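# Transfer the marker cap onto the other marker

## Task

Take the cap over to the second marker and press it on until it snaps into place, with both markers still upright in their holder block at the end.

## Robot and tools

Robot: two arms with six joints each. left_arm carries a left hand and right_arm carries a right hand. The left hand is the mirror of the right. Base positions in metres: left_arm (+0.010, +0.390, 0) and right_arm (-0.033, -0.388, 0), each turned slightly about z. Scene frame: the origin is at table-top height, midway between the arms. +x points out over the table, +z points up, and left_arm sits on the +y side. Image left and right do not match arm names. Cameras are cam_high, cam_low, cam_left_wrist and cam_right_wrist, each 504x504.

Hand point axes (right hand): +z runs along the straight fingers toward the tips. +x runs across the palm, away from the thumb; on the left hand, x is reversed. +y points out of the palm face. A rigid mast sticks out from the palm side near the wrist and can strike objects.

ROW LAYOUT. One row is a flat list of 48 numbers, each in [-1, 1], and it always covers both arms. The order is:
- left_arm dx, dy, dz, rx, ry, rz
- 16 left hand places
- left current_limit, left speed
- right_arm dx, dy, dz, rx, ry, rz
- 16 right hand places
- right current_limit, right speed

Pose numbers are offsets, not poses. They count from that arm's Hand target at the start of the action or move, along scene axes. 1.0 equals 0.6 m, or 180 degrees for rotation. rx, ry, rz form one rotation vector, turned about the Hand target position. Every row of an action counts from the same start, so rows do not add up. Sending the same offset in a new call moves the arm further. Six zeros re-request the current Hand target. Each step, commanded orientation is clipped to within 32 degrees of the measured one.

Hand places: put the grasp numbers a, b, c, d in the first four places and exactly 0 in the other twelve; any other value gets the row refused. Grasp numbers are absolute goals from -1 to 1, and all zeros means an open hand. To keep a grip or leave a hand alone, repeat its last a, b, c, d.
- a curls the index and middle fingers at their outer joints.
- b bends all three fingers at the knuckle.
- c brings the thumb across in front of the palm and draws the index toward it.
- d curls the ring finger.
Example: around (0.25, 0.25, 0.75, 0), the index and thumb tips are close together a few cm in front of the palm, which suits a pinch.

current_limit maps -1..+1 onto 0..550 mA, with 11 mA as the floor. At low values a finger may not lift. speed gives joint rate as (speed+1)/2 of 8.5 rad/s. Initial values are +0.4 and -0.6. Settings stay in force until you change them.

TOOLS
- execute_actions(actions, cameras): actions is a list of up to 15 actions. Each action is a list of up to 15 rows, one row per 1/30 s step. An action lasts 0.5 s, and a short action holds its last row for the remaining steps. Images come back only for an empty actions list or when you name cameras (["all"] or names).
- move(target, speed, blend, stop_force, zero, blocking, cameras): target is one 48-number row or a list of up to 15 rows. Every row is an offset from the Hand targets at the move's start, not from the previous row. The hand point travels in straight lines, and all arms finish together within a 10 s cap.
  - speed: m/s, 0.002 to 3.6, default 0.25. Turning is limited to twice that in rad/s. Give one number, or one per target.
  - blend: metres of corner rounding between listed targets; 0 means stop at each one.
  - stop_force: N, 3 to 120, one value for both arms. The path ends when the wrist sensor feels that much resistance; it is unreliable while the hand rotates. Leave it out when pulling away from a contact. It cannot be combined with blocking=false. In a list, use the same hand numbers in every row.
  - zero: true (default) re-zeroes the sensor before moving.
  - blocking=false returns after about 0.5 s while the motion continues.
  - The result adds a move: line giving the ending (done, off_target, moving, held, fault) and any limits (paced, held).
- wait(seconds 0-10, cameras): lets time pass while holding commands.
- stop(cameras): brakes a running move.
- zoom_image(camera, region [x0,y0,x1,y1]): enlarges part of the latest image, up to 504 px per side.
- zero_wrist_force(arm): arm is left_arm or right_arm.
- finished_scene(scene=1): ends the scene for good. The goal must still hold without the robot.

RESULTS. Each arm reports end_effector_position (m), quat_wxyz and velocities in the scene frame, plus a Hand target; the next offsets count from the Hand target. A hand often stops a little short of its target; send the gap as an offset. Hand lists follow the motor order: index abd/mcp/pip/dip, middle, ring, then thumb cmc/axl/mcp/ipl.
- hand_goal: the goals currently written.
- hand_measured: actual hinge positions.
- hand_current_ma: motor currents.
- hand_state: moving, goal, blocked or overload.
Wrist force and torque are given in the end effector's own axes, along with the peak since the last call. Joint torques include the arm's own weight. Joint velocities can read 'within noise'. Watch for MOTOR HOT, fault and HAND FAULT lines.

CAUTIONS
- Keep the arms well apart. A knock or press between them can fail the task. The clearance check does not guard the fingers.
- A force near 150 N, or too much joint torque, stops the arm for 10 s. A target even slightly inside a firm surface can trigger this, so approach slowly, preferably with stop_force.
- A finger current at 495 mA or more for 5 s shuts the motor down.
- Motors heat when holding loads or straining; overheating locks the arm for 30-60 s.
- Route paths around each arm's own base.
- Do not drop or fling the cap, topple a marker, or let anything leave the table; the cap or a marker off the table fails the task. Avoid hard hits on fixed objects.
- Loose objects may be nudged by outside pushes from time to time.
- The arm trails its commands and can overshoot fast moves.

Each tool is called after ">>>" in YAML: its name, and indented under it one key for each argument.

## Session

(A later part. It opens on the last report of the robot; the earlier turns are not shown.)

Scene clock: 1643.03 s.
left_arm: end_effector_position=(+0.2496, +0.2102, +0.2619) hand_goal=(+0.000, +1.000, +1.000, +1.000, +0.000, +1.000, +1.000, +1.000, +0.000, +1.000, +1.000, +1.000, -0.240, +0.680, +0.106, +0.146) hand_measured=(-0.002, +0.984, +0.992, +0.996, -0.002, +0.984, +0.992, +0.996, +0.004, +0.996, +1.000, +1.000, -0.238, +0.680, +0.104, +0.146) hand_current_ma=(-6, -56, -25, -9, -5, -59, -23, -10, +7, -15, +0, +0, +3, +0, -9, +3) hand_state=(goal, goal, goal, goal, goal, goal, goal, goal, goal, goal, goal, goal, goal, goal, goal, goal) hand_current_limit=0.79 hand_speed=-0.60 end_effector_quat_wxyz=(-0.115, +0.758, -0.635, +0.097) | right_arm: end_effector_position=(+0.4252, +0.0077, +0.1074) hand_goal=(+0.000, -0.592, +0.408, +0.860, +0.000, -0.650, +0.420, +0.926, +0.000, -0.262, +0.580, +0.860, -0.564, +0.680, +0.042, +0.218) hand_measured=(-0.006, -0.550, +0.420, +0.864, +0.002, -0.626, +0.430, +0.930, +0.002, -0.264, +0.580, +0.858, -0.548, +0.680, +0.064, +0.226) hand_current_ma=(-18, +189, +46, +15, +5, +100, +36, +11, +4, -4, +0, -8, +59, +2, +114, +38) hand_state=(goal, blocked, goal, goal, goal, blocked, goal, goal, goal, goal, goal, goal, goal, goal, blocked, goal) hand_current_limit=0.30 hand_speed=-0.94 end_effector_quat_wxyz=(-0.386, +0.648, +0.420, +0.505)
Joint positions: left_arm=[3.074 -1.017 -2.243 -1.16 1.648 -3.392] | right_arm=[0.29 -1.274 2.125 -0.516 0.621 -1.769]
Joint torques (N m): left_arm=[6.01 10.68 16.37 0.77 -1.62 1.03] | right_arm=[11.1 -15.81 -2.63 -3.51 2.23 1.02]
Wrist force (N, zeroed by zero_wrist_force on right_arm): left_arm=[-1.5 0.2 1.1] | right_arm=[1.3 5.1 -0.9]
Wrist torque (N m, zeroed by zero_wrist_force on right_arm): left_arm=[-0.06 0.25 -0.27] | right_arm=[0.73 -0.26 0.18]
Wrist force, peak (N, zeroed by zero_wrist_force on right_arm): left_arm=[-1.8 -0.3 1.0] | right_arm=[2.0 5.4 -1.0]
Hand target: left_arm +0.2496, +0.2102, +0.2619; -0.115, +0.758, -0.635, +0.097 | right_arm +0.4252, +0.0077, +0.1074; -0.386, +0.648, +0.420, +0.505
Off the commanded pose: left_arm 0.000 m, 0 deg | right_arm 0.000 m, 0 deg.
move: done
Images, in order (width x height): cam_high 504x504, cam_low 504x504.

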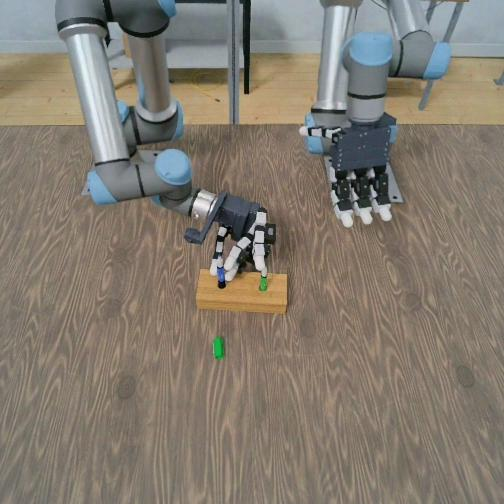

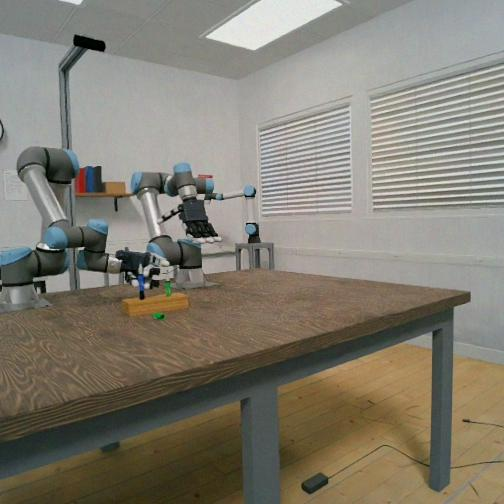

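>>> move:
  target:
    - [0,0,0,0,0,0,-1,-0.5,0.5,-1,0,0,0,0,0,0,0,0,0,0,0,0,0.79,-0.6,0,0,-0.0667,0,0,0,0,0.80,0.75,0,0,0,0,0,0,0,0,0,0,0,0,0,0.3,-0.94]
  speed: 0.015
  stop_force: 3
  cameras: ["cam_high","cam_low"]

>>> zoom_image:
  camera: "cam_high"
  region: [195, 235, 275, 315]

>>> zoom_image:
  camera: "cam_low"
  region: [110, 240, 200, 320]

Scene clock: 1646.60 s.
left_arm: end_effector_position=(+0.2496, +0.2102, +0.2619) hand_goal=(+0.000, +1.000, +1.000, +1.000, +0.000, +1.000, +1.000, +1.000, +0.000, +1.000, +1.000, +1.000, -0.240, +0.680, +0.106, +0.146) hand_measured=(-0.002, +0.984, +0.992, +0.996, -0.002, +0.984, +0.992, +0.996, +0.004, +0.996, +1.000, +1.000, -0.238, +0.680, +0.104, +0.146) hand_current_ma=(-6, -56, -25, -9, -5, -59, -23, -10, +7, -15, +0, +0, +3, +0, -9, +3) hand_state=(goal, goal, goal, goal, goal, goal, goal, goal, goal, goal, goal, goal, goal, goal, goal, goal) hand_current_limit=0.79 hand_speed=-0.60 end_effector_quat_wxyz=(-0.115, +0.758, -0.635, +0.097) | right_arm: end_effector_position=(+0.4251, +0.0077, +0.0801) hand_goal=(+0.000, -0.592, +0.408, +0.860, +0.000, -0.650, +0.420, +0.926, +0.000, -0.262, +0.580, +0.860, -0.564, +0.680, +0.042, +0.218) hand_measured=(-0.008, -0.552, +0.420, +0.864, +0.002, -0.632, +0.430, +0.930, +0.002, -0.264, +0.580, +0.858, -0.572, +0.678, +0.068, +0.228) hand_current_ma=(-27, +178, +46, +16, +4, +75, +36, +11, +4, -4, +0, -8, -27, -6, +136, +48) hand_state=(goal, blocked, goal, goal, goal, goal, goal, goal, goal, goal, goal, goal, goal, goal, blocked, goal) hand_current_limit=0.30 hand_speed=-0.94 end_effector_quat_wxyz=(-0.386, +0.648, +0.420, +0.505)
Joint positions: left_arm=[3.074 -1.017 -2.243 -1.16 1.648 -3.392] | right_arm=[0.29 -1.215 2.144 -0.594 0.621 -1.769]
Joint torques (N m): left_arm=[5.98 11.91 16.14 0.72 -1.47 1.31] | right_arm=[4.21 -35.15 -23.06 2.22 0.02 -1.03]
Wrist force (N, zeroed by zero_wrist_force on right_arm): left_arm=[-1.6 0.1 1.0] | right_arm=[2.7 4.3 -1.6]
Wrist torque (N m, zeroed by zero_wrist_force on right_arm): left_arm=[-0.07 0.26 -0.27] | right_arm=[0.67 -0.37 0.14]
Wrist force, peak (N, zeroed by zero_wrist_force on right_arm): left_arm=[-1.8 0.0 1.2] | right_arm=[3.9 4.4 -1.8]
Hand target: left_arm +0.2496, +0.2102, +0.2619; -0.115, +0.758, -0.635, +0.097 | right_arm +0.4251, +0.0077, +0.0801; -0.386, +0.648, +0.420, +0.505 (not the last commanded pose)
Off the commanded pose: left_arm 0.000 m, 0 deg | right_arm 0.013 m, 0 deg.
move: contact (right_arm)
Images, in order (width x height): cam_high 504x504, cam_low 504x504.

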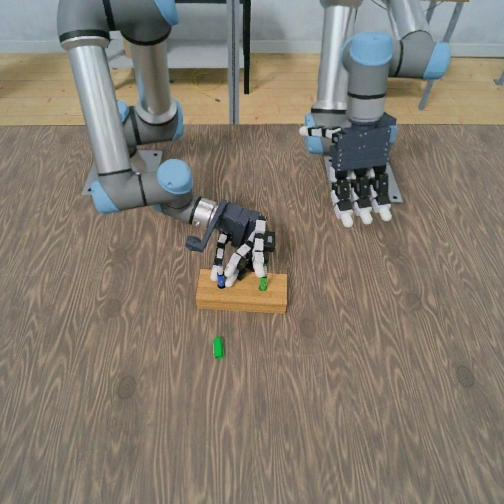

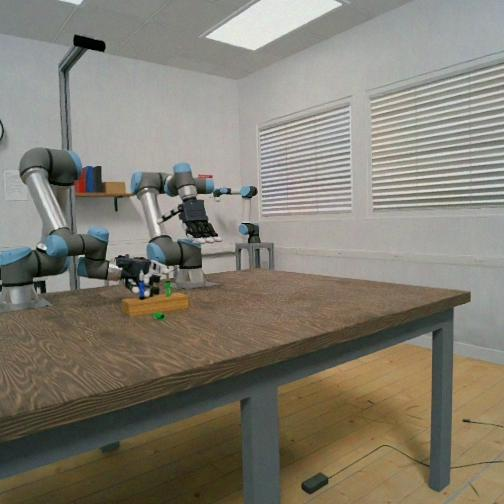

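Scaled by 6.300.

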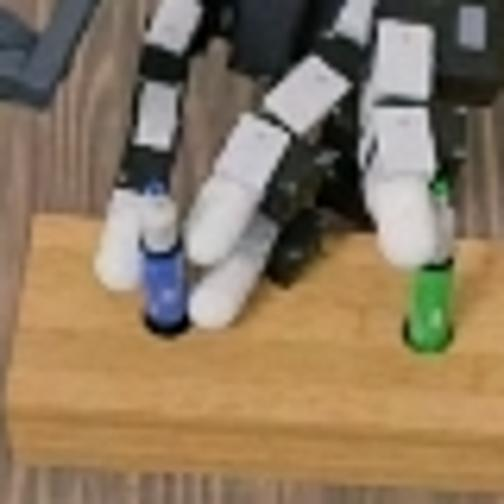

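Scaled by 5.600.

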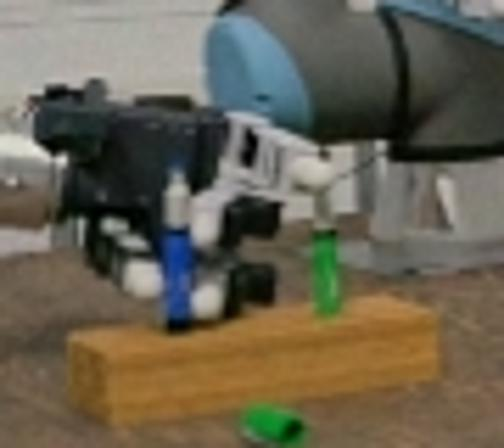

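>>> move:
  target:
    - [0,0,0,0,0,0,-1,-0.5,0.5,-1,0,0,0,0,0,0,0,0,0,0,0,0,0.79,-0.6,0,0,0,0,0,0,0,0.7,0.75,0,0,0,0,0,0,0,0,0,0,0,0,0,0.4,-0.94]
  speed: 0.02
  cameras: []

>>> move:
  target:
    - [0,0,0,0,0,0,-1,-0.5,0.5,-1,0,0,0,0,0,0,0,0,0,0,0,0,0.79,-0.6,0,0,0,0,0,0,0,0.6,0.75,0,0,0,0,0,0,0,0,0,0,0,0,0,0.4,-0.92]
  speed: 0.02
  cameras: ["cam_high","cam_low"]

>>> zoom_image:
  camera: "cam_high"
  region: [195, 235, 275, 315]

>>> zoom_image:
  camera: "cam_low"
  region: [110, 240, 200, 320]

Scene clock: 1650.03 s.
left_arm: end_effector_position=(+0.2496, +0.2102, +0.2619) hand_goal=(+0.000, +1.000, +1.000, +1.000, +0.000, +1.000, +1.000, +1.000, +0.000, +1.000, +1.000, +1.000, -0.240, +0.680, +0.106, +0.146) hand_measured=(-0.002, +0.984, +0.992, +0.996, -0.002, +0.984, +0.992, +0.996, +0.004, +0.996, +1.000, +1.000, -0.238, +0.680, +0.104, +0.146) hand_current_ma=(-6, -56, -25, -9, -5, -59, -23, -10, +7, -15, +0, +0, +3, +0, -9, +3) hand_state=(goal, goal, goal, goal, goal, goal, goal, goal, goal, goal, goal, goal, goal, goal, goal, goal) hand_current_limit=0.79 hand_speed=-0.60 end_effector_quat_wxyz=(-0.115, +0.758, -0.635, +0.097) | right_arm: end_effector_position=(+0.4251, +0.0077, +0.0801) hand_goal=(+0.000, -0.458, +0.378, +0.840, +0.000, -0.474, +0.440, +0.926, +0.000, -0.112, +0.580, +0.840, -0.564, +0.680, +0.042, +0.198) hand_measured=(-0.012, -0.498, +0.370, +0.840, +0.002, -0.474, +0.438, +0.928, +0.002, -0.180, +0.568, +0.838, -0.566, +0.678, +0.062, +0.208) hand_current_ma=(-40, -173, -26, -1, +4, -2, -7, +10, +4, -319, -49, -7, -4, -6, +107, +46) hand_state=(goal, blocked, goal, goal, goal, goal, goal, goal, goal, blocked, goal, goal, goal, goal, blocked, goal) hand_current_limit=0.40 hand_speed=-0.94 end_effector_quat_wxyz=(-0.386, +0.648, +0.420, +0.505)
Joint positions: left_arm=[3.074 -1.017 -2.243 -1.16 1.648 -3.392] | right_arm=[0.29 -1.215 2.144 -0.594 0.621 -1.769]
Joint torques (N m): left_arm=[5.2 10.79 15.66 0.8 -1.54 1.24] | right_arm=[3.03 -33.54 -22.57 2.07 0.08 -1.08]
Wrist force (N, zeroed by zero_wrist_force on right_arm): left_arm=[-1.5 -0.1 1.1] | right_arm=[3.8 4.9 -4.4]
Wrist torque (N m, zeroed by zero_wrist_force on right_arm): left_arm=[-0.10 0.24 -0.26] | right_arm=[0.59 -0.35 0.17]
Wrist force, peak (N, zeroed by zero_wrist_force on right_arm): left_arm=[-1.8 0.1 1.1] | right_arm=[4.3 5.1 -4.7]
Hand target: left_arm +0.2496, +0.2102, +0.2619; -0.115, +0.758, -0.635, +0.097 | right_arm +0.4251, +0.0077, +0.0801; -0.386, +0.648, +0.420, +0.505
Off the commanded pose: left_arm 0.000 m, 0 deg | right_arm 0.000 m, 0 deg.
move: done
No camera images: "cameras" was empty.

Scene clock: 1650.93 s.
left_arm: end_effector_position=(+0.2496, +0.2102, +0.2619) hand_goal=(+0.000, +1.000, +1.000, +1.000, +0.000, +1.000, +1.000, +1.000, +0.000, +1.000, +1.000, +1.000, -0.240, +0.680, +0.106, +0.146) hand_measured=(-0.002, +0.984, +0.992, +0.996, -0.002, +0.984, +0.992, +0.996, +0.004, +0.996, +1.000, +1.000, -0.238, +0.680, +0.104, +0.146) hand_current_ma=(-6, -56, -25, -9, -5, -59, -23, -10, +7, -15, +0, +0, +3, +0, -9, +3) hand_state=(goal, goal, goal, goal, goal, goal, goal, goal, goal, goal, goal, goal, goal, goal, goal, goal) hand_current_limit=0.79 hand_speed=-0.60 end_effector_quat_wxyz=(-0.115, +0.758, -0.635, +0.097) | right_arm: end_effector_position=(+0.4251, +0.0077, +0.0801) hand_goal=(+0.000, -0.322, +0.348, +0.820, +0.000, -0.300, +0.460, +0.926, +0.000, +0.038, +0.580, +0.820, -0.564, +0.680, +0.042, +0.178) hand_measured=(-0.032, -0.414, +0.330, +0.816, +0.002, -0.300, +0.458, +0.928, +0.002, -0.174, +0.564, +0.816, -0.566, +0.678, +0.062, +0.196) hand_current_ma=(-111, -385, -73, -13, +4, -3, -8, +9, +3, -385, -61, -10, -5, -6, +107, +96) hand_state=(blocked, blocked, goal, goal, goal, goal, goal, goal, goal, blocked, goal, goal, goal, goal, blocked, goal) hand_current_limit=0.40 hand_speed=-0.92 end_effector_quat_wxyz=(-0.386, +0.648, +0.420, +0.505)
Joint positions: left_arm=[3.074 -1.017 -2.243 -1.16 1.648 -3.392] | right_arm=[0.29 -1.215 2.144 -0.594 0.621 -1.769]
Joint torques (N m): left_arm=[5.95 10.89 16.47 0.65 -1.43 1.27] | right_arm=[3.58 -31.31 -21.2 2.14 0.08 -1.15]
Wrist force (N, zeroed by zero_wrist_force on right_arm): left_arm=[-1.4 0.1 1.0] | right_arm=[5.7 4.6 -7.0]
Wrist torque (N m, zeroed by zero_wrist_force on right_arm): left_arm=[-0.06 0.23 -0.25] | right_arm=[0.48 -0.42 0.12]
Wrist force, peak (N, zeroed by zero_wrist_force on right_arm): left_arm=[-1.7 -0.1 1.1] | right_arm=[6.1 4.6 -7.1]
Hand target: left_arm +0.2496, +0.2102, +0.2619; -0.115, +0.758, -0.635, +0.097 | right_arm +0.4251, +0.0077, +0.0801; -0.386, +0.648, +0.420, +0.505
Off the commanded pose: left_arm 0.000 m, 0 deg | right_arm 0.000 m, 0 deg.
move: done
Images, in order (width x height): cam_high 504x504, cam_low 504x504.

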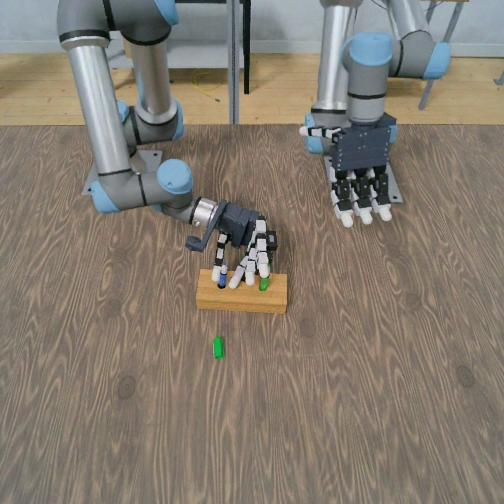

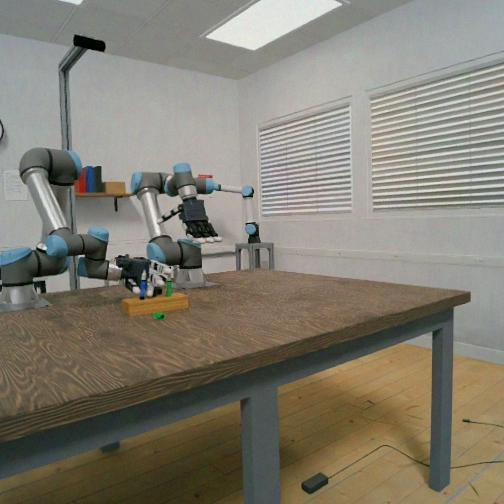

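Scaled by 6.300.

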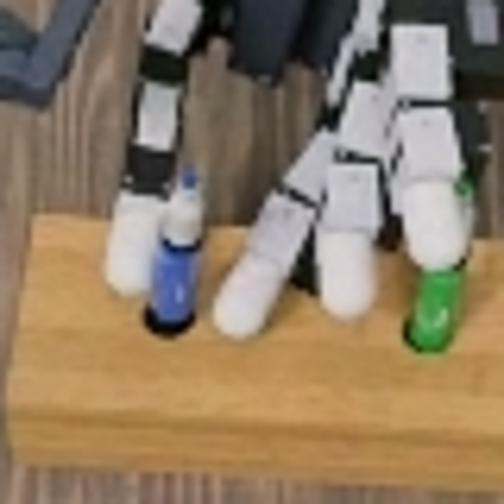

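Scaled by 5.600.

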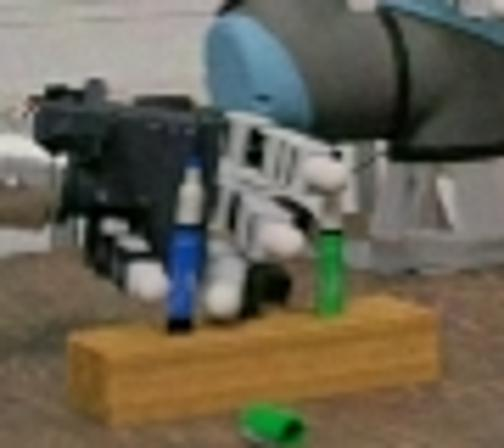

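>>> move:
  target:
    - [0,0,0,0,0,0,-1,-0.5,0.5,-1,0,0,0,0,0,0,0,0,0,0,0,0,0.79,-0.6,0,0,0,0,0,0,0,0.68,0.75,0,0,0,0,0,0,0,0,0,0,0,0,0,0.4,-0.92]
  speed: 0.02
  cameras: []

>>> move:
  target:
    - [0,0,0,0,0,0,-1,-0.5,0.5,-1,0,0,0,0,0,0,0,0,0,0,0,0,0.79,-0.6,0,-0.0067,0.0167,0,0,0,0,0.68,0.75,0,0,0,0,0,0,0,0,0,0,0,0,0,0.4,-0.92]
  speed: 0.02
  cameras: ["cam_high","cam_low"]

>>> zoom_image:
  camera: "cam_high"
  region: [195, 235, 275, 315]

>>> zoom_image:
  camera: "cam_low"
  region: [110, 240, 200, 320]

Scene clock: 1652.87 s.
left_arm: end_effector_position=(+0.2496, +0.2102, +0.2619) hand_goal=(+0.000, +1.000, +1.000, +1.000, +0.000, +1.000, +1.000, +1.000, +0.000, +1.000, +1.000, +1.000, -0.240, +0.680, +0.106, +0.146) hand_measured=(-0.002, +0.984, +0.992, +0.996, -0.002, +0.984, +0.992, +0.996, +0.004, +0.996, +1.000, +1.000, -0.238, +0.680, +0.104, +0.146) hand_current_ma=(-6, -56, -25, -9, -5, -59, -23, -10, +7, -15, +0, +0, +3, +0, -9, +3) hand_state=(goal, goal, goal, goal, goal, goal, goal, goal, goal, goal, goal, goal, goal, goal, goal, goal) hand_current_limit=0.79 hand_speed=-0.60 end_effector_quat_wxyz=(-0.115, +0.758, -0.635, +0.097) | right_arm: end_effector_position=(+0.4251, +0.0077, +0.0801) hand_goal=(+0.000, -0.430, +0.372, +0.836, +0.000, -0.440, +0.444, +0.926, +0.000, -0.082, +0.580, +0.836, -0.564, +0.680, +0.042, +0.194) hand_measured=(-0.032, -0.434, +0.360, +0.828, +0.002, -0.434, +0.448, +0.928, +0.000, -0.174, +0.564, +0.822, -0.566, +0.678, +0.062, +0.200) hand_current_ma=(-111, -16, -45, -27, +4, +23, +13, +9, +1, -385, -63, -52, -5, -6, +107, +26) hand_state=(blocked, goal, goal, goal, goal, goal, goal, goal, goal, blocked, goal, goal, goal, goal, blocked, goal) hand_current_limit=0.40 hand_speed=-0.92 end_effector_quat_wxyz=(-0.386, +0.648, +0.420, +0.505)
Joint positions: left_arm=[3.074 -1.017 -2.243 -1.16 1.648 -3.392] | right_arm=[0.29 -1.215 2.144 -0.594 0.621 -1.769]
Joint torques (N m): left_arm=[6.29 11.88 16.16 0.61 -1.6 1.07] | right_arm=[4.2 -28.64 -21.09 1.97 0.08 -1.12]
Wrist force (N, zeroed by zero_wrist_force on right_arm): left_arm=[-1.6 0.0 1.2] | right_arm=[5.6 5.5 -4.8]
Wrist torque (N m, zeroed by zero_wrist_force on right_arm): left_arm=[-0.08 0.26 -0.27] | right_arm=[0.54 -0.34 0.12]
Wrist force, peak (N, zeroed by zero_wrist_force on right_arm): left_arm=[-1.7 0.0 1.2] | right_arm=[5.8 5.4 -7.1]
Hand target: left_arm +0.2496, +0.2102, +0.2619; -0.115, +0.758, -0.635, +0.097 | right_arm +0.4251, +0.0077, +0.0801; -0.386, +0.648, +0.420, +0.505
Off the commanded pose: left_arm 0.000 m, 0 deg | right_arm 0.000 m, 0 deg.
move: done
No camera images: "cameras" was empty.

Scene clock: 1653.87 s.
left_arm: end_effector_position=(+0.2496, +0.2102, +0.2619) hand_goal=(+0.000, +1.000, +1.000, +1.000, +0.000, +1.000, +1.000, +1.000, +0.000, +1.000, +1.000, +1.000, -0.240, +0.680, +0.106, +0.146) hand_measured=(-0.002, +0.984, +0.992, +0.996, -0.002, +0.984, +0.992, +0.996, +0.004, +0.996, +1.000, +1.000, -0.238, +0.680, +0.104, +0.146) hand_current_ma=(-6, -56, -25, -9, -5, -59, -23, -10, +7, -15, +0, +0, +3, +0, -9, +3) hand_state=(goal, goal, goal, goal, goal, goal, goal, goal, goal, goal, goal, goal, goal, goal, goal, goal) hand_current_limit=0.79 hand_speed=-0.60 end_effector_quat_wxyz=(-0.115, +0.758, -0.635, +0.097) | right_arm: end_effector_position=(+0.4251, +0.0036, +0.0901) hand_goal=(+0.000, -0.430, +0.372, +0.836, +0.000, -0.440, +0.444, +0.926, +0.000, -0.082, +0.580, +0.836, -0.564, +0.680, +0.042, +0.194) hand_measured=(+0.002, -0.430, +0.370, +0.834, +0.002, -0.434, +0.448, +0.928, +0.004, -0.116, +0.566, +0.828, -0.554, +0.680, +0.044, +0.196) hand_current_ma=(+3, -3, -8, -8, +4, +23, +13, +9, +14, -152, -55, -25, +36, +0, +10, +8) hand_state=(goal, goal, goal, goal, goal, goal, goal, goal, goal, blocked, goal, goal, goal, goal, goal, goal) hand_current_limit=0.40 hand_speed=-0.92 end_effector_quat_wxyz=(-0.386, +0.648, +0.420, +0.505)
Joint positions: left_arm=[3.074 -1.017 -2.243 -1.16 1.648 -3.392] | right_arm=[0.279 -1.24 2.143 -0.562 0.611 -1.776]
Joint torques (N m): left_arm=[4.91 10.16 17.29 0.83 -1.51 1.22] | right_arm=[-9.95 -34.77 -23.51 2.22 -3.53 -1.88]
Wrist force (N, zeroed by zero_wrist_force on right_arm): left_arm=[-1.7 0.0 1.1] | right_arm=[1.8 5.3 -1.9]
Wrist torque (N m, zeroed by zero_wrist_force on right_arm): left_arm=[-0.10 0.26 -0.27] | right_arm=[0.72 -0.29 0.30]
Wrist force, peak (N, zeroed by zero_wrist_force on right_arm): left_arm=[-1.7 0.2 1.3] | right_arm=[5.4 5.5 -4.8]
Hand target: left_arm +0.2496, +0.2102, +0.2619; -0.115, +0.758, -0.635, +0.097 | right_arm +0.4251, +0.0036, +0.0901; -0.386, +0.648, +0.420, +0.505
Off the commanded pose: left_arm 0.000 m, 0 deg | right_arm 0.000 m, 0 deg.
move: done
Images, in order (width x height): cam_high 504x504, cam_low 504x504.

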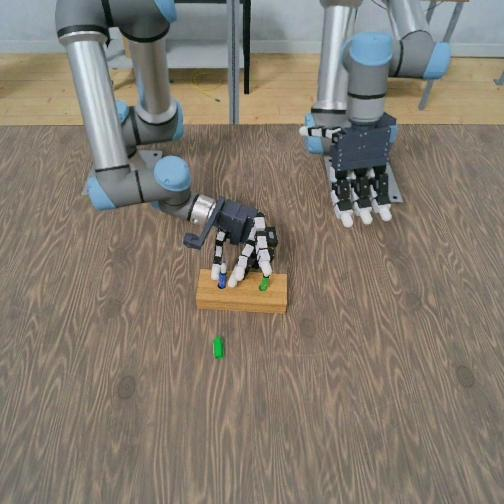

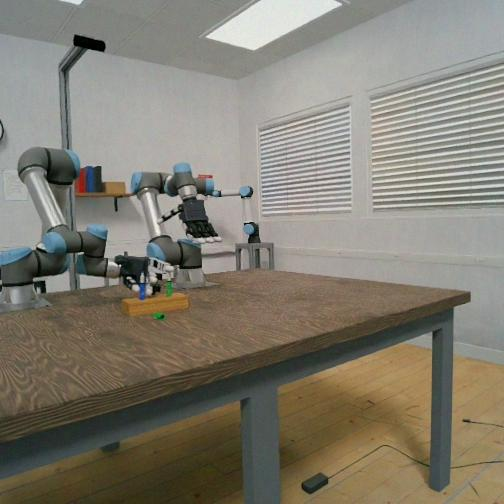

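Scaled by 6.300.

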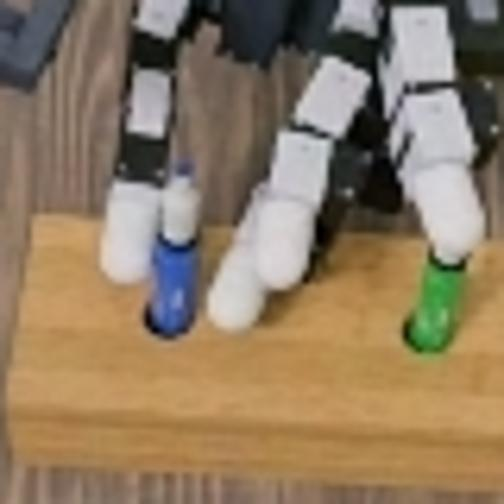

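Scaled by 5.600.

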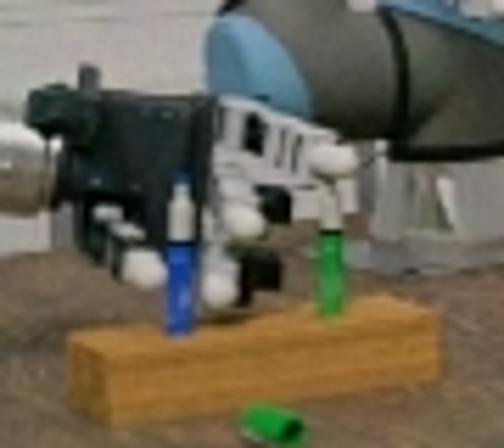

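>>> move:
  target:
    - [0,0,0,0,0,0,-1,-0.5,0.5,-1,0,0,0,0,0,0,0,0,0,0,0,0,0.79,-0.6,0,-0.004,0.05,0,0,0,0,0.68,0.75,0,0,0,0,0,0,0,0,0,0,0,0,0,0.4,-0.92]
  speed: 0.04
  cameras: ["cam_high","cam_low"]

>>> zoom_image:
  camera: "cam_high"
  region: [195, 235, 275, 315]

>>> zoom_image:
  camera: "cam_low"
  region: [110, 240, 200, 320]

Scene clock: 1656.47 s.
left_arm: end_effector_position=(+0.2496, +0.2102, +0.2619) hand_goal=(+0.000, +1.000, +1.000, +1.000, +0.000, +1.000, +1.000, +1.000, +0.000, +1.000, +1.000, +1.000, -0.240, +0.680, +0.106, +0.146) hand_measured=(-0.002, +0.984, +0.992, +0.996, -0.002, +0.984, +0.992, +0.996, +0.004, +0.996, +1.000, +1.000, -0.238, +0.680, +0.104, +0.146) hand_current_ma=(-6, -56, -25, -9, -5, -59, -23, -10, +7, -15, +0, +0, +3, +0, -9, +3) hand_state=(goal, goal, goal, goal, goal, goal, goal, goal, goal, goal, goal, goal, goal, goal, goal, goal) hand_current_limit=0.79 hand_speed=-0.60 end_effector_quat_wxyz=(-0.115, +0.758, -0.635, +0.097) | right_arm: end_effector_position=(+0.4251, +0.0012, +0.1201) hand_goal=(+0.000, -0.430, +0.372, +0.836, +0.000, -0.440, +0.444, +0.926, +0.000, -0.082, +0.580, +0.836, -0.564, +0.680, +0.042, +0.194) hand_measured=(+0.002, -0.430, +0.370, +0.834, +0.002, -0.434, +0.448, +0.928, +0.004, -0.084, +0.578, +0.834, -0.554, +0.680, +0.044, +0.196) hand_current_ma=(+4, -2, -8, -8, +4, +23, +13, +9, +14, -5, -8, -8, +36, +0, +7, +7) hand_state=(goal, goal, goal, goal, goal, goal, goal, goal, goal, goal, goal, goal, goal, goal, goal, goal) hand_current_limit=0.40 hand_speed=-0.92 end_effector_quat_wxyz=(-0.386, +0.648, +0.420, +0.505)
Joint positions: left_arm=[3.074 -1.017 -2.243 -1.16 1.648 -3.392] | right_arm=[0.272 -1.305 2.123 -0.474 0.605 -1.78]
Joint torques (N m): left_arm=[6.01 10.41 16.62 0.77 -1.51 1.25] | right_arm=[-10.51 -34.52 -24.95 2.23 -3.39 -1.95]
Wrist force (N, zeroed by zero_wrist_force on right_arm): left_arm=[-1.6 0.1 1.2] | right_arm=[2.0 4.9 -1.3]
Wrist torque (N m, zeroed by zero_wrist_force on right_arm): left_arm=[-0.08 0.26 -0.27] | right_arm=[0.72 -0.38 0.30]
Wrist force, peak (N, zeroed by zero_wrist_force on right_arm): left_arm=[-1.7 0.1 1.2] | right_arm=[2.0 5.5 -1.8]
Hand target: left_arm +0.2496, +0.2102, +0.2619; -0.115, +0.758, -0.635, +0.097 | right_arm +0.4251, +0.0012, +0.1201; -0.386, +0.648, +0.420, +0.505
Off the commanded pose: left_arm 0.000 m, 0 deg | right_arm 0.000 m, 0 deg.
move: done
Images, in order (width x height): cam_high 504x504, cam_low 504x504.

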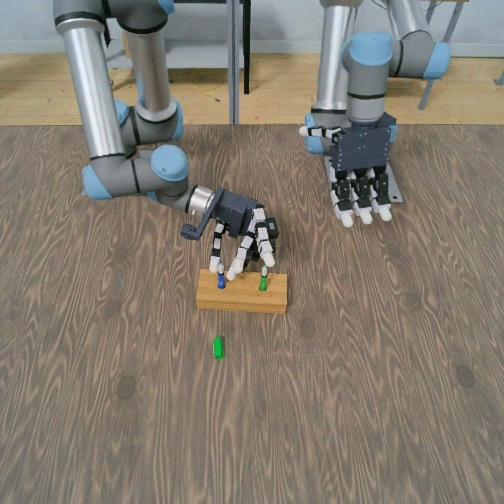

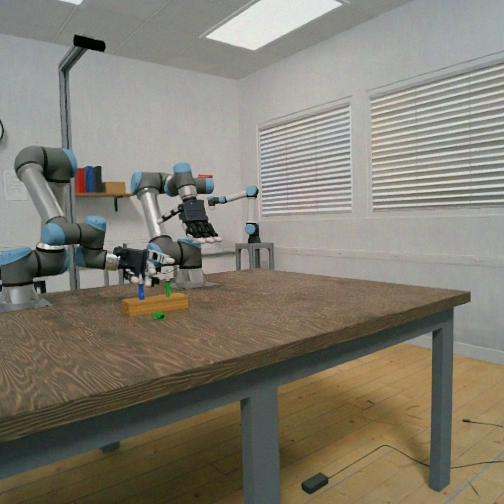

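Scaled by 6.300.

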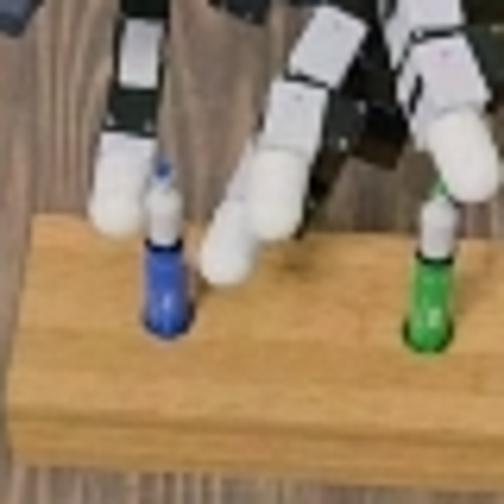

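Scaled by 5.600.

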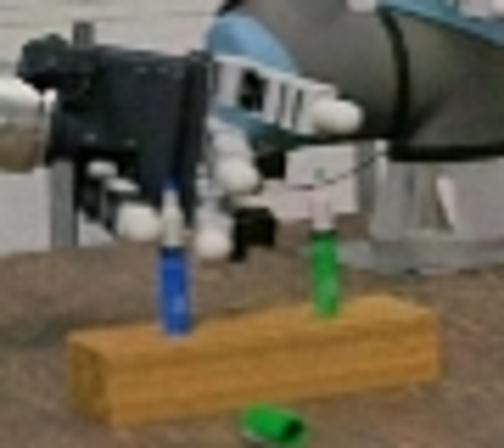

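>>> move:
  target:
    - [0,0,0,0,0,0,-1,-0.5,0.5,-1,0,0,0,0,0,0,0,0,0,0,0,0,0.79,-0.6,0,0,0.2333,0,0,0,0,0.68,0.75,0,0,0,0,0,0,0,0,0,0,0,0,0,0.4,-0.92]
    - [0,0,0,0,0,0,-1,-0.5,0.5,-1,0,0,0,0,0,0,0,0,0,0,0,0,0.79,-0.6,0.2915,-0.0353,0.2333,0.1305,0.455,0.0186,0,0.68,0.75,0,0,0,0,0,0,0,0,0,0,0,0,0,0.4,-0.92]
  speed: [0.12,0.2]
  cameras: ["cam_high","cam_low"]

>>> zoom_image:
  camera: "cam_low"
  region: [110, 240, 200, 320]

>>> zoom_image:
  camera: "cam_high"
  region: [180, 250, 300, 370]

Scene clock: 1670.93 s.
left_arm: end_effector_position=(+0.2496, +0.2102, +0.2619) hand_goal=(+0.000, +1.000, +1.000, +1.000, +0.000, +1.000, +1.000, +1.000, +0.000, +1.000, +1.000, +1.000, -0.240, +0.680, +0.106, +0.146) hand_measured=(-0.002, +0.984, +0.992, +0.996, -0.002, +0.984, +0.992, +0.996, +0.004, +0.996, +1.000, +1.000, -0.238, +0.680, +0.104, +0.146) hand_current_ma=(-6, -56, -25, -9, -5, -59, -23, -10, +7, -15, +0, +0, +3, +0, -9, +3) hand_state=(goal, goal, goal, goal, goal, goal, goal, goal, goal, goal, goal, goal, goal, goal, goal, goal) hand_current_limit=0.79 hand_speed=-0.60 end_effector_quat_wxyz=(-0.115, +0.758, -0.635, +0.097) | right_arm: end_effector_position=(+0.6001, -0.0200, +0.2601) hand_goal=(+0.000, -0.430, +0.372, +0.836, +0.000, -0.440, +0.444, +0.926, +0.000, -0.082, +0.580, +0.836, -0.564, +0.680, +0.042, +0.194) hand_measured=(+0.002, -0.430, +0.370, +0.834, +0.002, -0.438, +0.446, +0.928, +0.002, -0.086, +0.578, +0.834, -0.562, +0.680, +0.044, +0.196) hand_current_ma=(+4, -2, -8, -8, +5, +5, +9, +9, +8, -12, -7, -8, +6, +0, +6, +7) hand_state=(goal, goal, goal, goal, goal, goal, goal, goal, goal, goal, goal, goal, goal, goal, goal, goal) hand_current_limit=0.40 hand_speed=-0.92 end_effector_quat_wxyz=(+0.691, -0.723, +0.019, -0.018)
Joint positions: left_arm=[3.074 -1.017 -2.243 -1.16 1.648 -3.392] | right_arm=[0.051 -0.749 0.787 0.577 0.078 -0.614]
Joint torques (N m): left_arm=[5.68 11.11 15.85 0.99 -1.38 1.21] | right_arm=[-10.02 -57.61 -8.93 -1.55 -4.14 1.55]
Wrist force (N, zeroed by zero_wrist_force on right_arm): left_arm=[-1.4 -0.2 1.0] | right_arm=[4.4 8.2 -0.5]
Wrist torque (N m, zeroed by zero_wrist_force on right_arm): left_arm=[-0.11 0.23 -0.25] | right_arm=[1.03 -0.62 0.33]
Wrist force, peak (N, zeroed by zero_wrist_force on right_arm): left_arm=[-1.8 0.1 1.2] | right_arm=[4.6 8.5 -0.1]
Hand target: left_arm +0.2496, +0.2102, +0.2619; -0.115, +0.758, -0.635, +0.097 | right_arm +0.6000, -0.0199, +0.2601; +0.692, -0.722, +0.019, -0.019
Off the commanded pose: left_arm 0.000 m, 0 deg | right_arm 0.000 m, 0 deg.
move: done
Images, in order (width x height): cam_high 504x504, cam_low 504x504.

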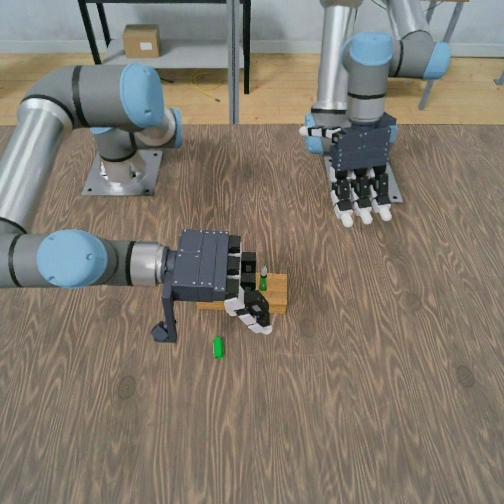

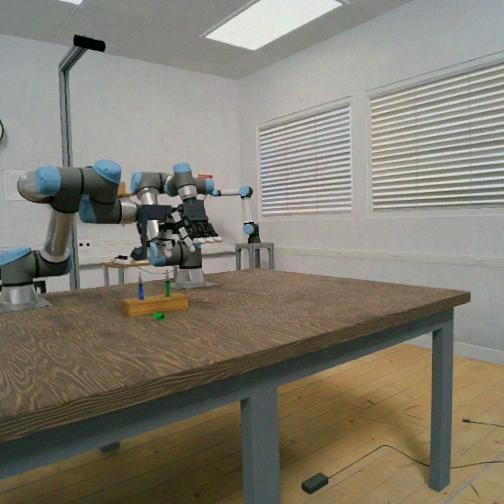

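Scaled by 5.600.

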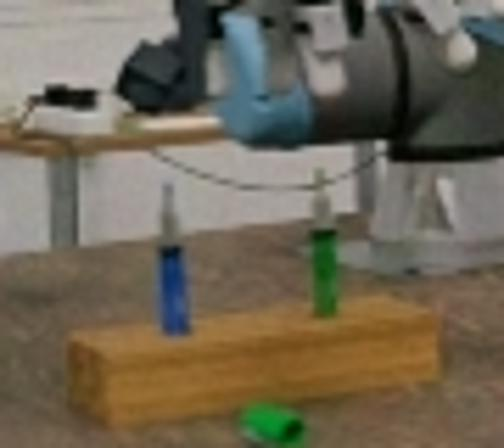

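Scaled by 4.200.

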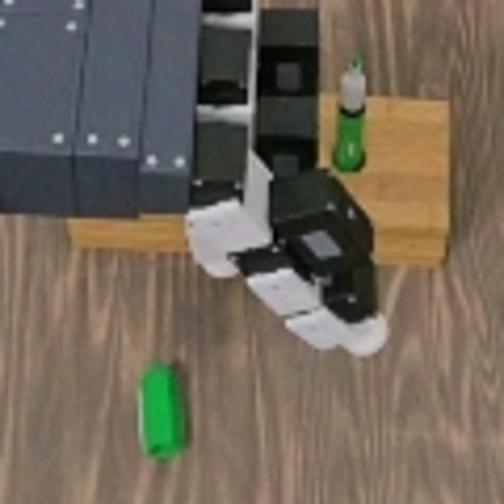

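>>> move:
  target:
    - [0,0,0,0,0,0,-1,-0.5,0.5,-1,0,0,0,0,0,0,0,0,0,0,0,0,0.79,-0.6,0.0427,-0.0143,-0.2333,0,0,-0.0278,0,0.55,0.75,0,0,0,0,0,0,0,0,0,0,0,0,0,0.4,-0.85]
  speed: 0.15
  cameras: ["cam_high","cam_low"]

>>> move:
  target:
    - [0,0,0,0,0,0,-1,-0.5,0.5,-1,0,0,0,0,0,0,0,0,0,0,0,0,0.79,-0.6,0,0,-0.12,0,0,0,0,0.55,0.75,0,0,0,0,0,0,0,0,0,0,0,0,0,0.4,-0.85]
  speed: 0.02
  stop_force: 3
  cameras: ["cam_high","cam_low"]

>>> zoom_image:
  camera: "cam_low"
  region: [120, 270, 200, 340]

>>> zoom_image:
  camera: "cam_high"
  region: [190, 310, 260, 380]

Scene clock: 1674.80 s.
left_arm: end_effector_position=(+0.2496, +0.2102, +0.2619) hand_goal=(+0.000, +1.000, +1.000, +1.000, +0.000, +1.000, +1.000, +1.000, +0.000, +1.000, +1.000, +1.000, -0.240, +0.680, +0.106, +0.146) hand_measured=(-0.002, +0.984, +0.992, +0.996, -0.002, +0.984, +0.992, +0.996, +0.004, +0.996, +1.000, +1.000, -0.238, +0.680, +0.104, +0.146) hand_current_ma=(-6, -56, -25, -9, -5, -59, -23, -10, +7, -15, +0, +0, +3, +0, -9, +3) hand_state=(goal, goal, goal, goal, goal, goal, goal, goal, goal, goal, goal, goal, goal, goal, goal, goal) hand_current_limit=0.79 hand_speed=-0.60 end_effector_quat_wxyz=(-0.115, +0.758, -0.635, +0.097) | right_arm: end_effector_position=(+0.6257, -0.0286, +0.1202) hand_goal=(+0.000, -0.254, +0.332, +0.810, +0.000, -0.212, +0.470, +0.926, +0.000, +0.112, +0.580, +0.810, -0.564, +0.680, +0.042, +0.168) hand_measured=(+0.002, -0.262, +0.334, +0.812, +0.002, -0.222, +0.466, +0.928, +0.002, +0.094, +0.578, +0.812, -0.562, +0.680, +0.044, +0.170) hand_current_ma=(+4, -31, +9, +8, +5, -38, -11, +9, +8, -74, -7, +7, +5, +0, +6, +10) hand_state=(goal, goal, goal, goal, goal, goal, goal, goal, goal, goal, goal, goal, goal, goal, goal, goal) hand_current_limit=0.40 hand_speed=-0.85 end_effector_quat_wxyz=(+0.689, -0.721, +0.050, -0.048)
Joint positions: left_arm=[3.074 -1.017 -2.243 -1.16 1.648 -3.392] | right_arm=[0.037 -0.741 1.104 -0.048 0.146 -0.311]
Joint torques (N m): left_arm=[5.69 11.15 17.06 1 -1.51 1.15] | right_arm=[-9.65 -56.47 -7.11 -2.38 1.91 1.44]
Wrist force (N, zeroed by zero_wrist_force on right_arm): left_arm=[-1.4 0.0 1.1] | right_arm=[3.9 8.2 -0.1]
Wrist torque (N m, zeroed by zero_wrist_force on right_arm): left_arm=[-0.09 0.24 -0.25] | right_arm=[0.94 -0.55 0.31]
Wrist force, peak (N, zeroed by zero_wrist_force on right_arm): left_arm=[-1.8 -0.1 1.1] | right_arm=[4.3 9.2 -0.2]
Hand target: left_arm +0.2496, +0.2102, +0.2619; -0.115, +0.758, -0.635, +0.097 | right_arm +0.6257, -0.0285, +0.1201; +0.690, -0.720, +0.051, -0.049
Off the commanded pose: left_arm 0.000 m, 0 deg | right_arm 0.000 m, 0 deg.
move: done
Images, in order (width x height): cam_high 504x504, cam_low 504x504.

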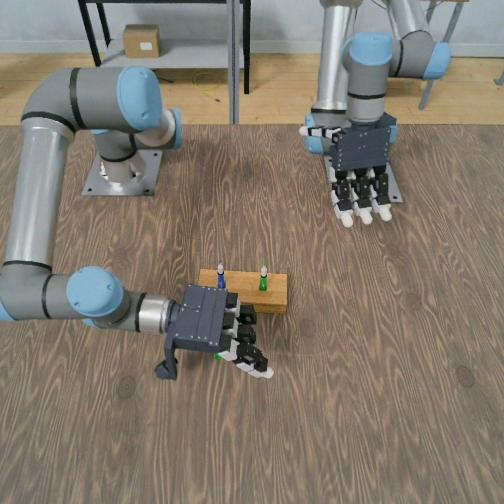

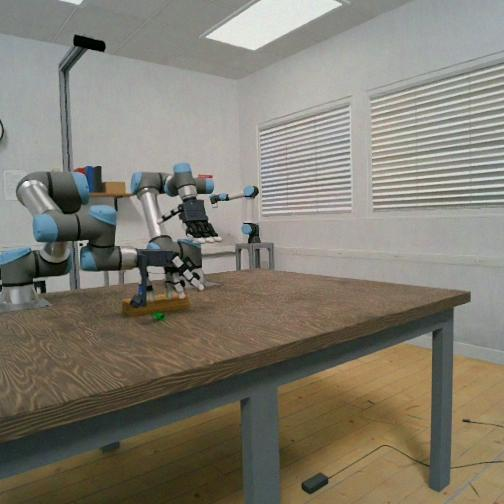

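Scene clock: 1679.00 s.
left_arm: end_effector_position=(+0.2496, +0.2102, +0.2619) hand_goal=(+0.000, +1.000, +1.000, +1.000, +0.000, +1.000, +1.000, +1.000, +0.000, +1.000, +1.000, +1.000, -0.240, +0.680, +0.106, +0.146) hand_measured=(-0.002, +0.984, +0.992, +0.996, -0.002, +0.984, +0.992, +0.996, +0.004, +0.996, +1.000, +1.000, -0.238, +0.680, +0.104, +0.146) hand_current_ma=(-6, -56, -25, -9, -5, -59, -23, -10, +7, -15, +0, +0, +3, +0, -9, +3) hand_state=(goal, goal, goal, goal, goal, goal, goal, goal, goal, goal, goal, goal, goal, goal, goal, goal) hand_current_limit=0.79 hand_speed=-0.60 end_effector_quat_wxyz=(-0.115, +0.758, -0.635, +0.097) | right_arm: end_effector_position=(+0.6257, -0.0285, +0.0606) hand_goal=(+0.000, -0.254, +0.332, +0.810, +0.000, -0.212, +0.470, +0.926, +0.000, +0.112, +0.580, +0.810, -0.564, +0.680, +0.042, +0.168) hand_measured=(+0.000, -0.254, +0.324, +0.810, +0.002, -0.222, +0.466, +0.928, +0.002, +0.094, +0.578, +0.812, -0.562, +0.680, +0.044, +0.170) hand_current_ma=(+2, -2, -31, +2, +5, -38, -11, +9, +8, -74, -7, +7, +5, +0, +6, +10) hand_state=(goal, goal, goal, goal, goal, goal, goal, goal, goal, goal, goal, goal, goal, goal, goal, goal) hand_current_limit=0.40 hand_speed=-0.85 end_effector_quat_wxyz=(+0.690, -0.721, +0.051, -0.049)
Joint positions: left_arm=[3.074 -1.017 -2.243 -1.16 1.648 -3.392] | right_arm=[0.037 -0.681 1.156 -0.172 0.146 -0.3]
Joint torques (N m): left_arm=[5.39 10.08 16.1 0.96 -1.27 1.04] | right_arm=[-5.7 -57.42 -27.78 3.13 1.84 -1.68]
Wrist force (N, zeroed by zero_wrist_force on right_arm): left_arm=[-1.5 0.0 1.2] | right_arm=[3.6 6.4 -0.9]
Wrist torque (N m, zeroed by zero_wrist_force on right_arm): left_arm=[-0.09 0.25 -0.26] | right_arm=[0.97 -0.54 0.36]
Wrist force, peak (N, zeroed by zero_wrist_force on right_arm): left_arm=[-1.8 0.1 1.1] | right_arm=[4.1 8.3 -0.5]
Hand target: left_arm +0.2496, +0.2102, +0.2619; -0.115, +0.758, -0.635, +0.097 | right_arm +0.6257, -0.0285, +0.0606; +0.690, -0.721, +0.051, -0.049 (not the last commanded pose)
Off the commanded pose: left_arm 0.000 m, 0 deg | right_arm 0.012 m, 0 deg.
move: contact (right_arm)
Images, in order (width x height): cam_high 504x504, cam_low 504x504.

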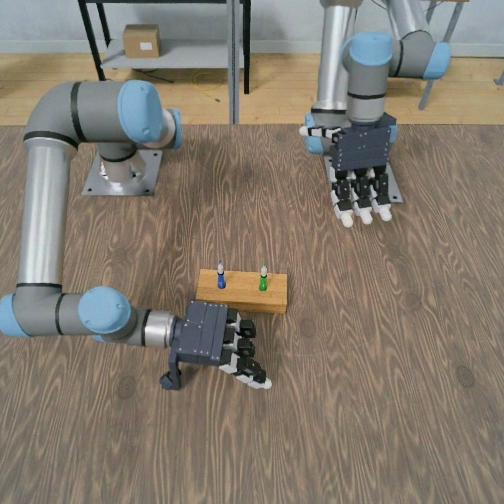

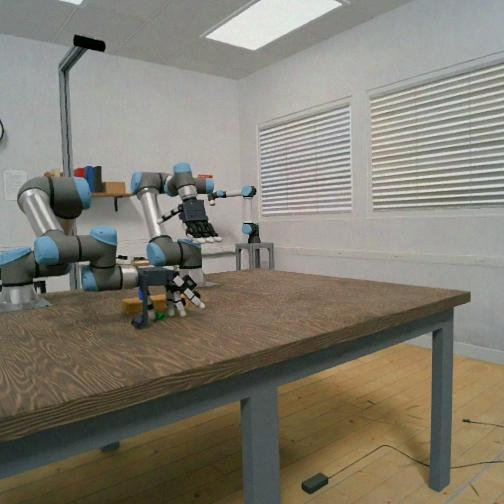

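Scaled by 6.300.

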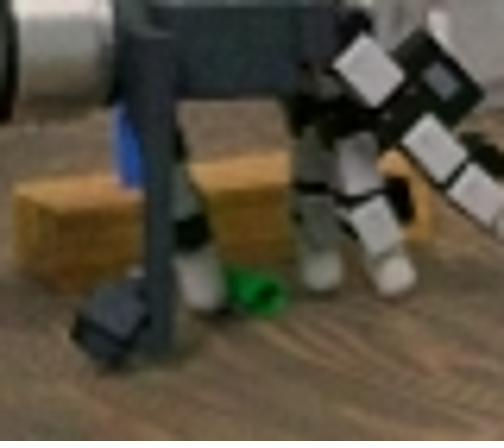

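Scaled by 7.200.

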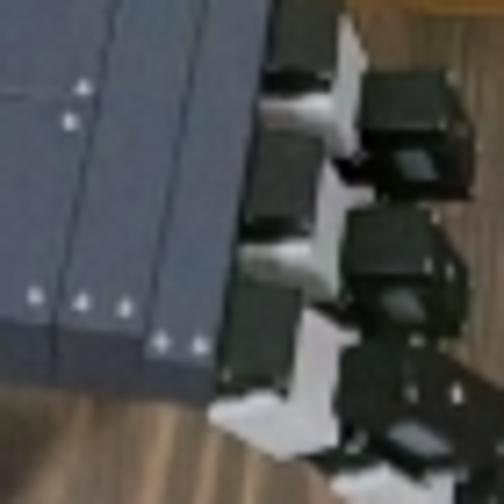

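>>> move:
  target:
    - [0,0,0,0,0,0,-1,-0.5,0.5,-1,0,0,0,0,0,0,0,0,0,0,0,0,0.79,-0.6,0,0.01,0.0015,0,0,0,0,0.55,0.75,0,0,0,0,0,0,0,0,0,0,0,0,0,0.4,-0.85]
  speed: 0.015
  stop_force: 4
  cameras: []

>>> move:
  target:
    - [0,0,0,0,0,0,-1,-0.5,0.5,-1,0,0,0,0,0,0,0,0,0,0,0,0,0.79,-0.6,0,0,0,0,0,0,0,0.68,0.75,0,0,0,0,0,0,0,0,0,0,0,0,0,0.3,-0.92]
  speed: 0.02
  cameras: []

>>> move:
  target:
    - [0,0,0,0,0,0,-1,-0.5,0.5,-1,0,0,0,0,0,0,0,0,0,0,0,0,0.79,-0.6,0,0,0,0,0,0,0,0.75,0.75,0,0,0,0,0,0,0,0,0,0,0,0,0,0.3,-0.93]
  speed: 0.02
  cameras: ["cam_high","cam_low"]

>>> zoom_image:
  camera: "cam_low"
  region: [120, 270, 200, 340]

Scene clock: 1681.33 s.
left_arm: end_effector_position=(+0.2496, +0.2102, +0.2619) hand_goal=(+0.000, +1.000, +1.000, +1.000, +0.000, +1.000, +1.000, +1.000, +0.000, +1.000, +1.000, +1.000, -0.240, +0.680, +0.106, +0.146) hand_measured=(-0.002, +0.984, +0.992, +0.996, -0.002, +0.984, +0.992, +0.996, +0.004, +0.996, +1.000, +1.000, -0.238, +0.680, +0.104, +0.146) hand_current_ma=(-6, -56, -25, -9, -5, -59, -23, -10, +7, -15, +0, +0, +3, +0, -9, +3) hand_state=(goal, goal, goal, goal, goal, goal, goal, goal, goal, goal, goal, goal, goal, goal, goal, goal) hand_current_limit=0.79 hand_speed=-0.60 end_effector_quat_wxyz=(-0.115, +0.758, -0.635, +0.097) | right_arm: end_effector_position=(+0.6257, -0.0225, +0.0615) hand_goal=(+0.000, -0.254, +0.332, +0.810, +0.000, -0.212, +0.470, +0.926, +0.000, +0.112, +0.580, +0.810, -0.564, +0.680, +0.042, +0.168) hand_measured=(+0.000, -0.262, +0.328, +0.810, +0.002, -0.222, +0.466, +0.928, +0.002, +0.094, +0.578, +0.812, -0.562, +0.680, +0.044, +0.170) hand_current_ma=(+1, -31, -11, -1, +5, -38, -11, +8, +8, -74, -7, +7, +5, +0, +6, +10) hand_state=(goal, goal, goal, goal, goal, goal, goal, goal, goal, goal, goal, goal, goal, goal, goal, goal) hand_current_limit=0.40 hand_speed=-0.85 end_effector_quat_wxyz=(+0.690, -0.721, +0.051, -0.049)
Joint positions: left_arm=[3.074 -1.017 -2.243 -1.16 1.648 -3.392] | right_arm=[0.046 -0.684 1.157 -0.188 0.155 -0.282]
Joint torques (N m): left_arm=[5.12 11.21 17.97 1.08 -1.29 1.36] | right_arm=[11.29 -58.31 -6.86 -2.37 2.01 1.32]
Wrist force (N, zeroed by zero_wrist_force on right_arm): left_arm=[-1.4 0.1 1.0] | right_arm=[4.1 7.4 -0.5]
Wrist torque (N m, zeroed by zero_wrist_force on right_arm): left_arm=[-0.07 0.23 -0.25] | right_arm=[0.87 -0.56 0.30]
Wrist force, peak (N, zeroed by zero_wrist_force on right_arm): left_arm=[-1.8 -0.1 1.2] | right_arm=[3.7 8.2 -0.6]
Hand target: left_arm +0.2496, +0.2102, +0.2619; -0.115, +0.758, -0.635, +0.097 | right_arm +0.6257, -0.0225, +0.0615; +0.690, -0.721, +0.051, -0.049
Off the commanded pose: left_arm 0.000 m, 0 deg | right_arm 0.000 m, 0 deg.
move: done
No camera images: "cameras" was empty.

Scene clock: 1682.40 s.
left_arm: end_effector_position=(+0.2496, +0.2102, +0.2619) hand_goal=(+0.000, +1.000, +1.000, +1.000, +0.000, +1.000, +1.000, +1.000, +0.000, +1.000, +1.000, +1.000, -0.240, +0.680, +0.106, +0.146) hand_measured=(-0.002, +0.984, +0.992, +0.996, -0.002, +0.984, +0.992, +0.996, +0.004, +0.996, +1.000, +1.000, -0.238, +0.680, +0.104, +0.146) hand_current_ma=(-6, -56, -25, -9, -5, -59, -23, -10, +7, -15, +0, +0, +3, +0, -9, +3) hand_state=(goal, goal, goal, goal, goal, goal, goal, goal, goal, goal, goal, goal, goal, goal, goal, goal) hand_current_limit=0.79 hand_speed=-0.60 end_effector_quat_wxyz=(-0.115, +0.758, -0.635, +0.097) | right_arm: end_effector_position=(+0.6257, -0.0225, +0.0615) hand_goal=(+0.000, -0.430, +0.372, +0.836, +0.000, -0.440, +0.444, +0.926, +0.000, -0.082, +0.580, +0.836, -0.564, +0.680, +0.042, +0.194) hand_measured=(+0.000, -0.354, +0.394, +0.846, +0.002, -0.402, +0.454, +0.932, +0.002, -0.086, +0.578, +0.834, -0.562, +0.680, +0.044, +0.192) hand_current_ma=(+1, +357, +83, +39, +5, +167, +36, +18, +8, -11, -7, -9, +5, +0, +6, -7) hand_state=(goal, blocked, blocked, goal, goal, blocked, goal, goal, goal, goal, goal, goal, goal, goal, goal, goal) hand_current_limit=0.30 hand_speed=-0.92 end_effector_quat_wxyz=(+0.690, -0.721, +0.051, -0.049)
Joint positions: left_arm=[3.074 -1.017 -2.243 -1.16 1.648 -3.392] | right_arm=[0.046 -0.684 1.157 -0.188 0.155 -0.282]
Joint torques (N m): left_arm=[5.84 11.3 16.65 0.95 -1.43 1.21] | right_arm=[9.59 -55.89 -7.67 -2.41 2.14 1.11]
Wrist force (N, zeroed by zero_wrist_force on right_arm): left_arm=[-1.7 0.1 1.0] | right_arm=[3.9 4.0 1.5]
Wrist torque (N m, zeroed by zero_wrist_force on right_arm): left_arm=[-0.07 0.27 -0.27] | right_arm=[1.00 -0.53 0.33]
Wrist force, peak (N, zeroed by zero_wrist_force on right_arm): left_arm=[-1.7 0.4 1.2] | right_arm=[3.9 8.0 -0.5]
Hand target: left_arm +0.2496, +0.2102, +0.2619; -0.115, +0.758, -0.635, +0.097 | right_arm +0.6257, -0.0225, +0.0615; +0.690, -0.721, +0.051, -0.049
Off the commanded pose: left_arm 0.000 m, 0 deg | right_arm 0.000 m, 0 deg.
move: done
No camera images: "cameras" was empty.

Scene clock: 1683.17 s.
left_arm: end_effector_position=(+0.2496, +0.2102, +0.2619) hand_goal=(+0.000, +1.000, +1.000, +1.000, +0.000, +1.000, +1.000, +1.000, +0.000, +1.000, +1.000, +1.000, -0.240, +0.680, +0.106, +0.146) hand_measured=(-0.002, +0.984, +0.992, +0.996, -0.002, +0.984, +0.992, +0.996, +0.004, +0.996, +1.000, +1.000, -0.238, +0.680, +0.104, +0.146) hand_current_ma=(-6, -56, -25, -9, -5, -59, -23, -10, +7, -15, +0, +0, +3, +0, -9, +3) hand_state=(goal, goal, goal, goal, goal, goal, goal, goal, goal, goal, goal, goal, goal, goal, goal, goal) hand_current_limit=0.79 hand_speed=-0.60 end_effector_quat_wxyz=(-0.115, +0.758, -0.635, +0.097) | right_arm: end_effector_position=(+0.6257, -0.0225, +0.0615) hand_goal=(+0.000, -0.524, +0.392, +0.850, +0.000, -0.562, +0.430, +0.926, +0.000, -0.188, +0.580, +0.850, -0.564, +0.680, +0.042, +0.208) hand_measured=(+0.000, -0.370, +0.414, +0.862, +0.002, -0.558, +0.434, +0.928, +0.002, -0.190, +0.578, +0.848, -0.562, +0.680, +0.044, +0.206) hand_current_ma=(+1, +357, +83, +41, +5, +13, +13, +9, +8, -7, -7, -9, +5, +0, +6, -7) hand_state=(goal, blocked, blocked, goal, goal, goal, goal, goal, goal, goal, goal, goal, goal, goal, goal, goal) hand_current_limit=0.30 hand_speed=-0.93 end_effector_quat_wxyz=(+0.690, -0.721, +0.051, -0.049)
Joint positions: left_arm=[3.074 -1.017 -2.243 -1.16 1.648 -3.392] | right_arm=[0.046 -0.684 1.157 -0.188 0.155 -0.282]
Joint torques (N m): left_arm=[5.89 12.09 16.73 1.14 -1.39 1.29] | right_arm=[7.36 -52.22 -7.12 -2.44 1.98 0.97]
Wrist force (N, zeroed by zero_wrist_force on right_arm): left_arm=[-1.4 -0.1 1.2] | right_arm=[3.9 4.8 0.7]
Wrist torque (N m, zeroed by zero_wrist_force on right_arm): left_arm=[-0.10 0.24 -0.25] | right_arm=[1.01 -0.52 0.37]
Wrist force, peak (N, zeroed by zero_wrist_force on right_arm): left_arm=[-1.7 0.0 1.2] | right_arm=[3.8 5.1 0.9]
Hand target: left_arm +0.2496, +0.2102, +0.2619; -0.115, +0.758, -0.635, +0.097 | right_arm +0.6257, -0.0225, +0.0615; +0.690, -0.721, +0.051, -0.049
Off the commanded pose: left_arm 0.000 m, 0 deg | right_arm 0.000 m, 0 deg.
move: done
Images, in order (width x height): cam_high 504x504, cam_low 504x504.

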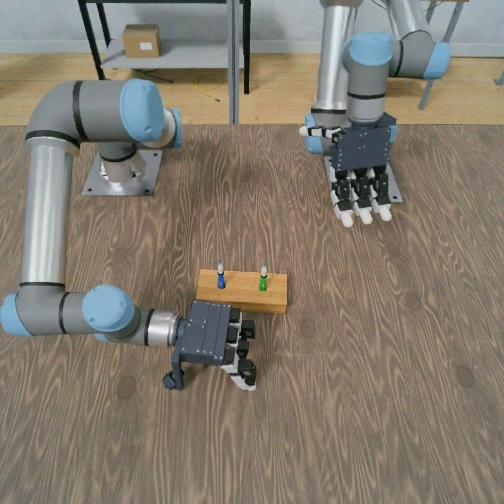

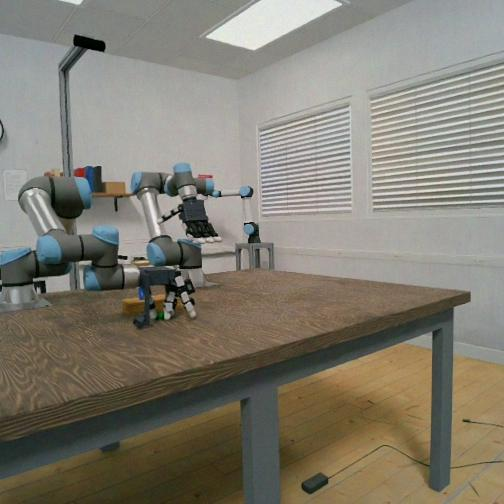

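Scaled by 6.300.

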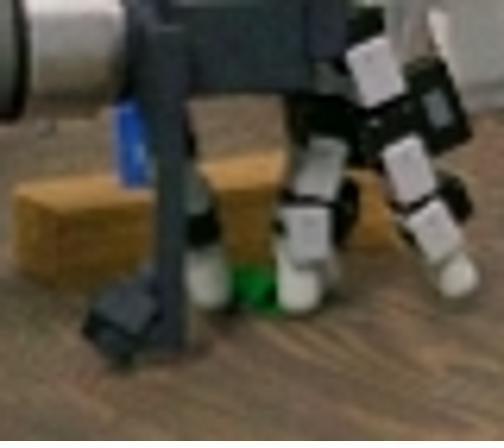

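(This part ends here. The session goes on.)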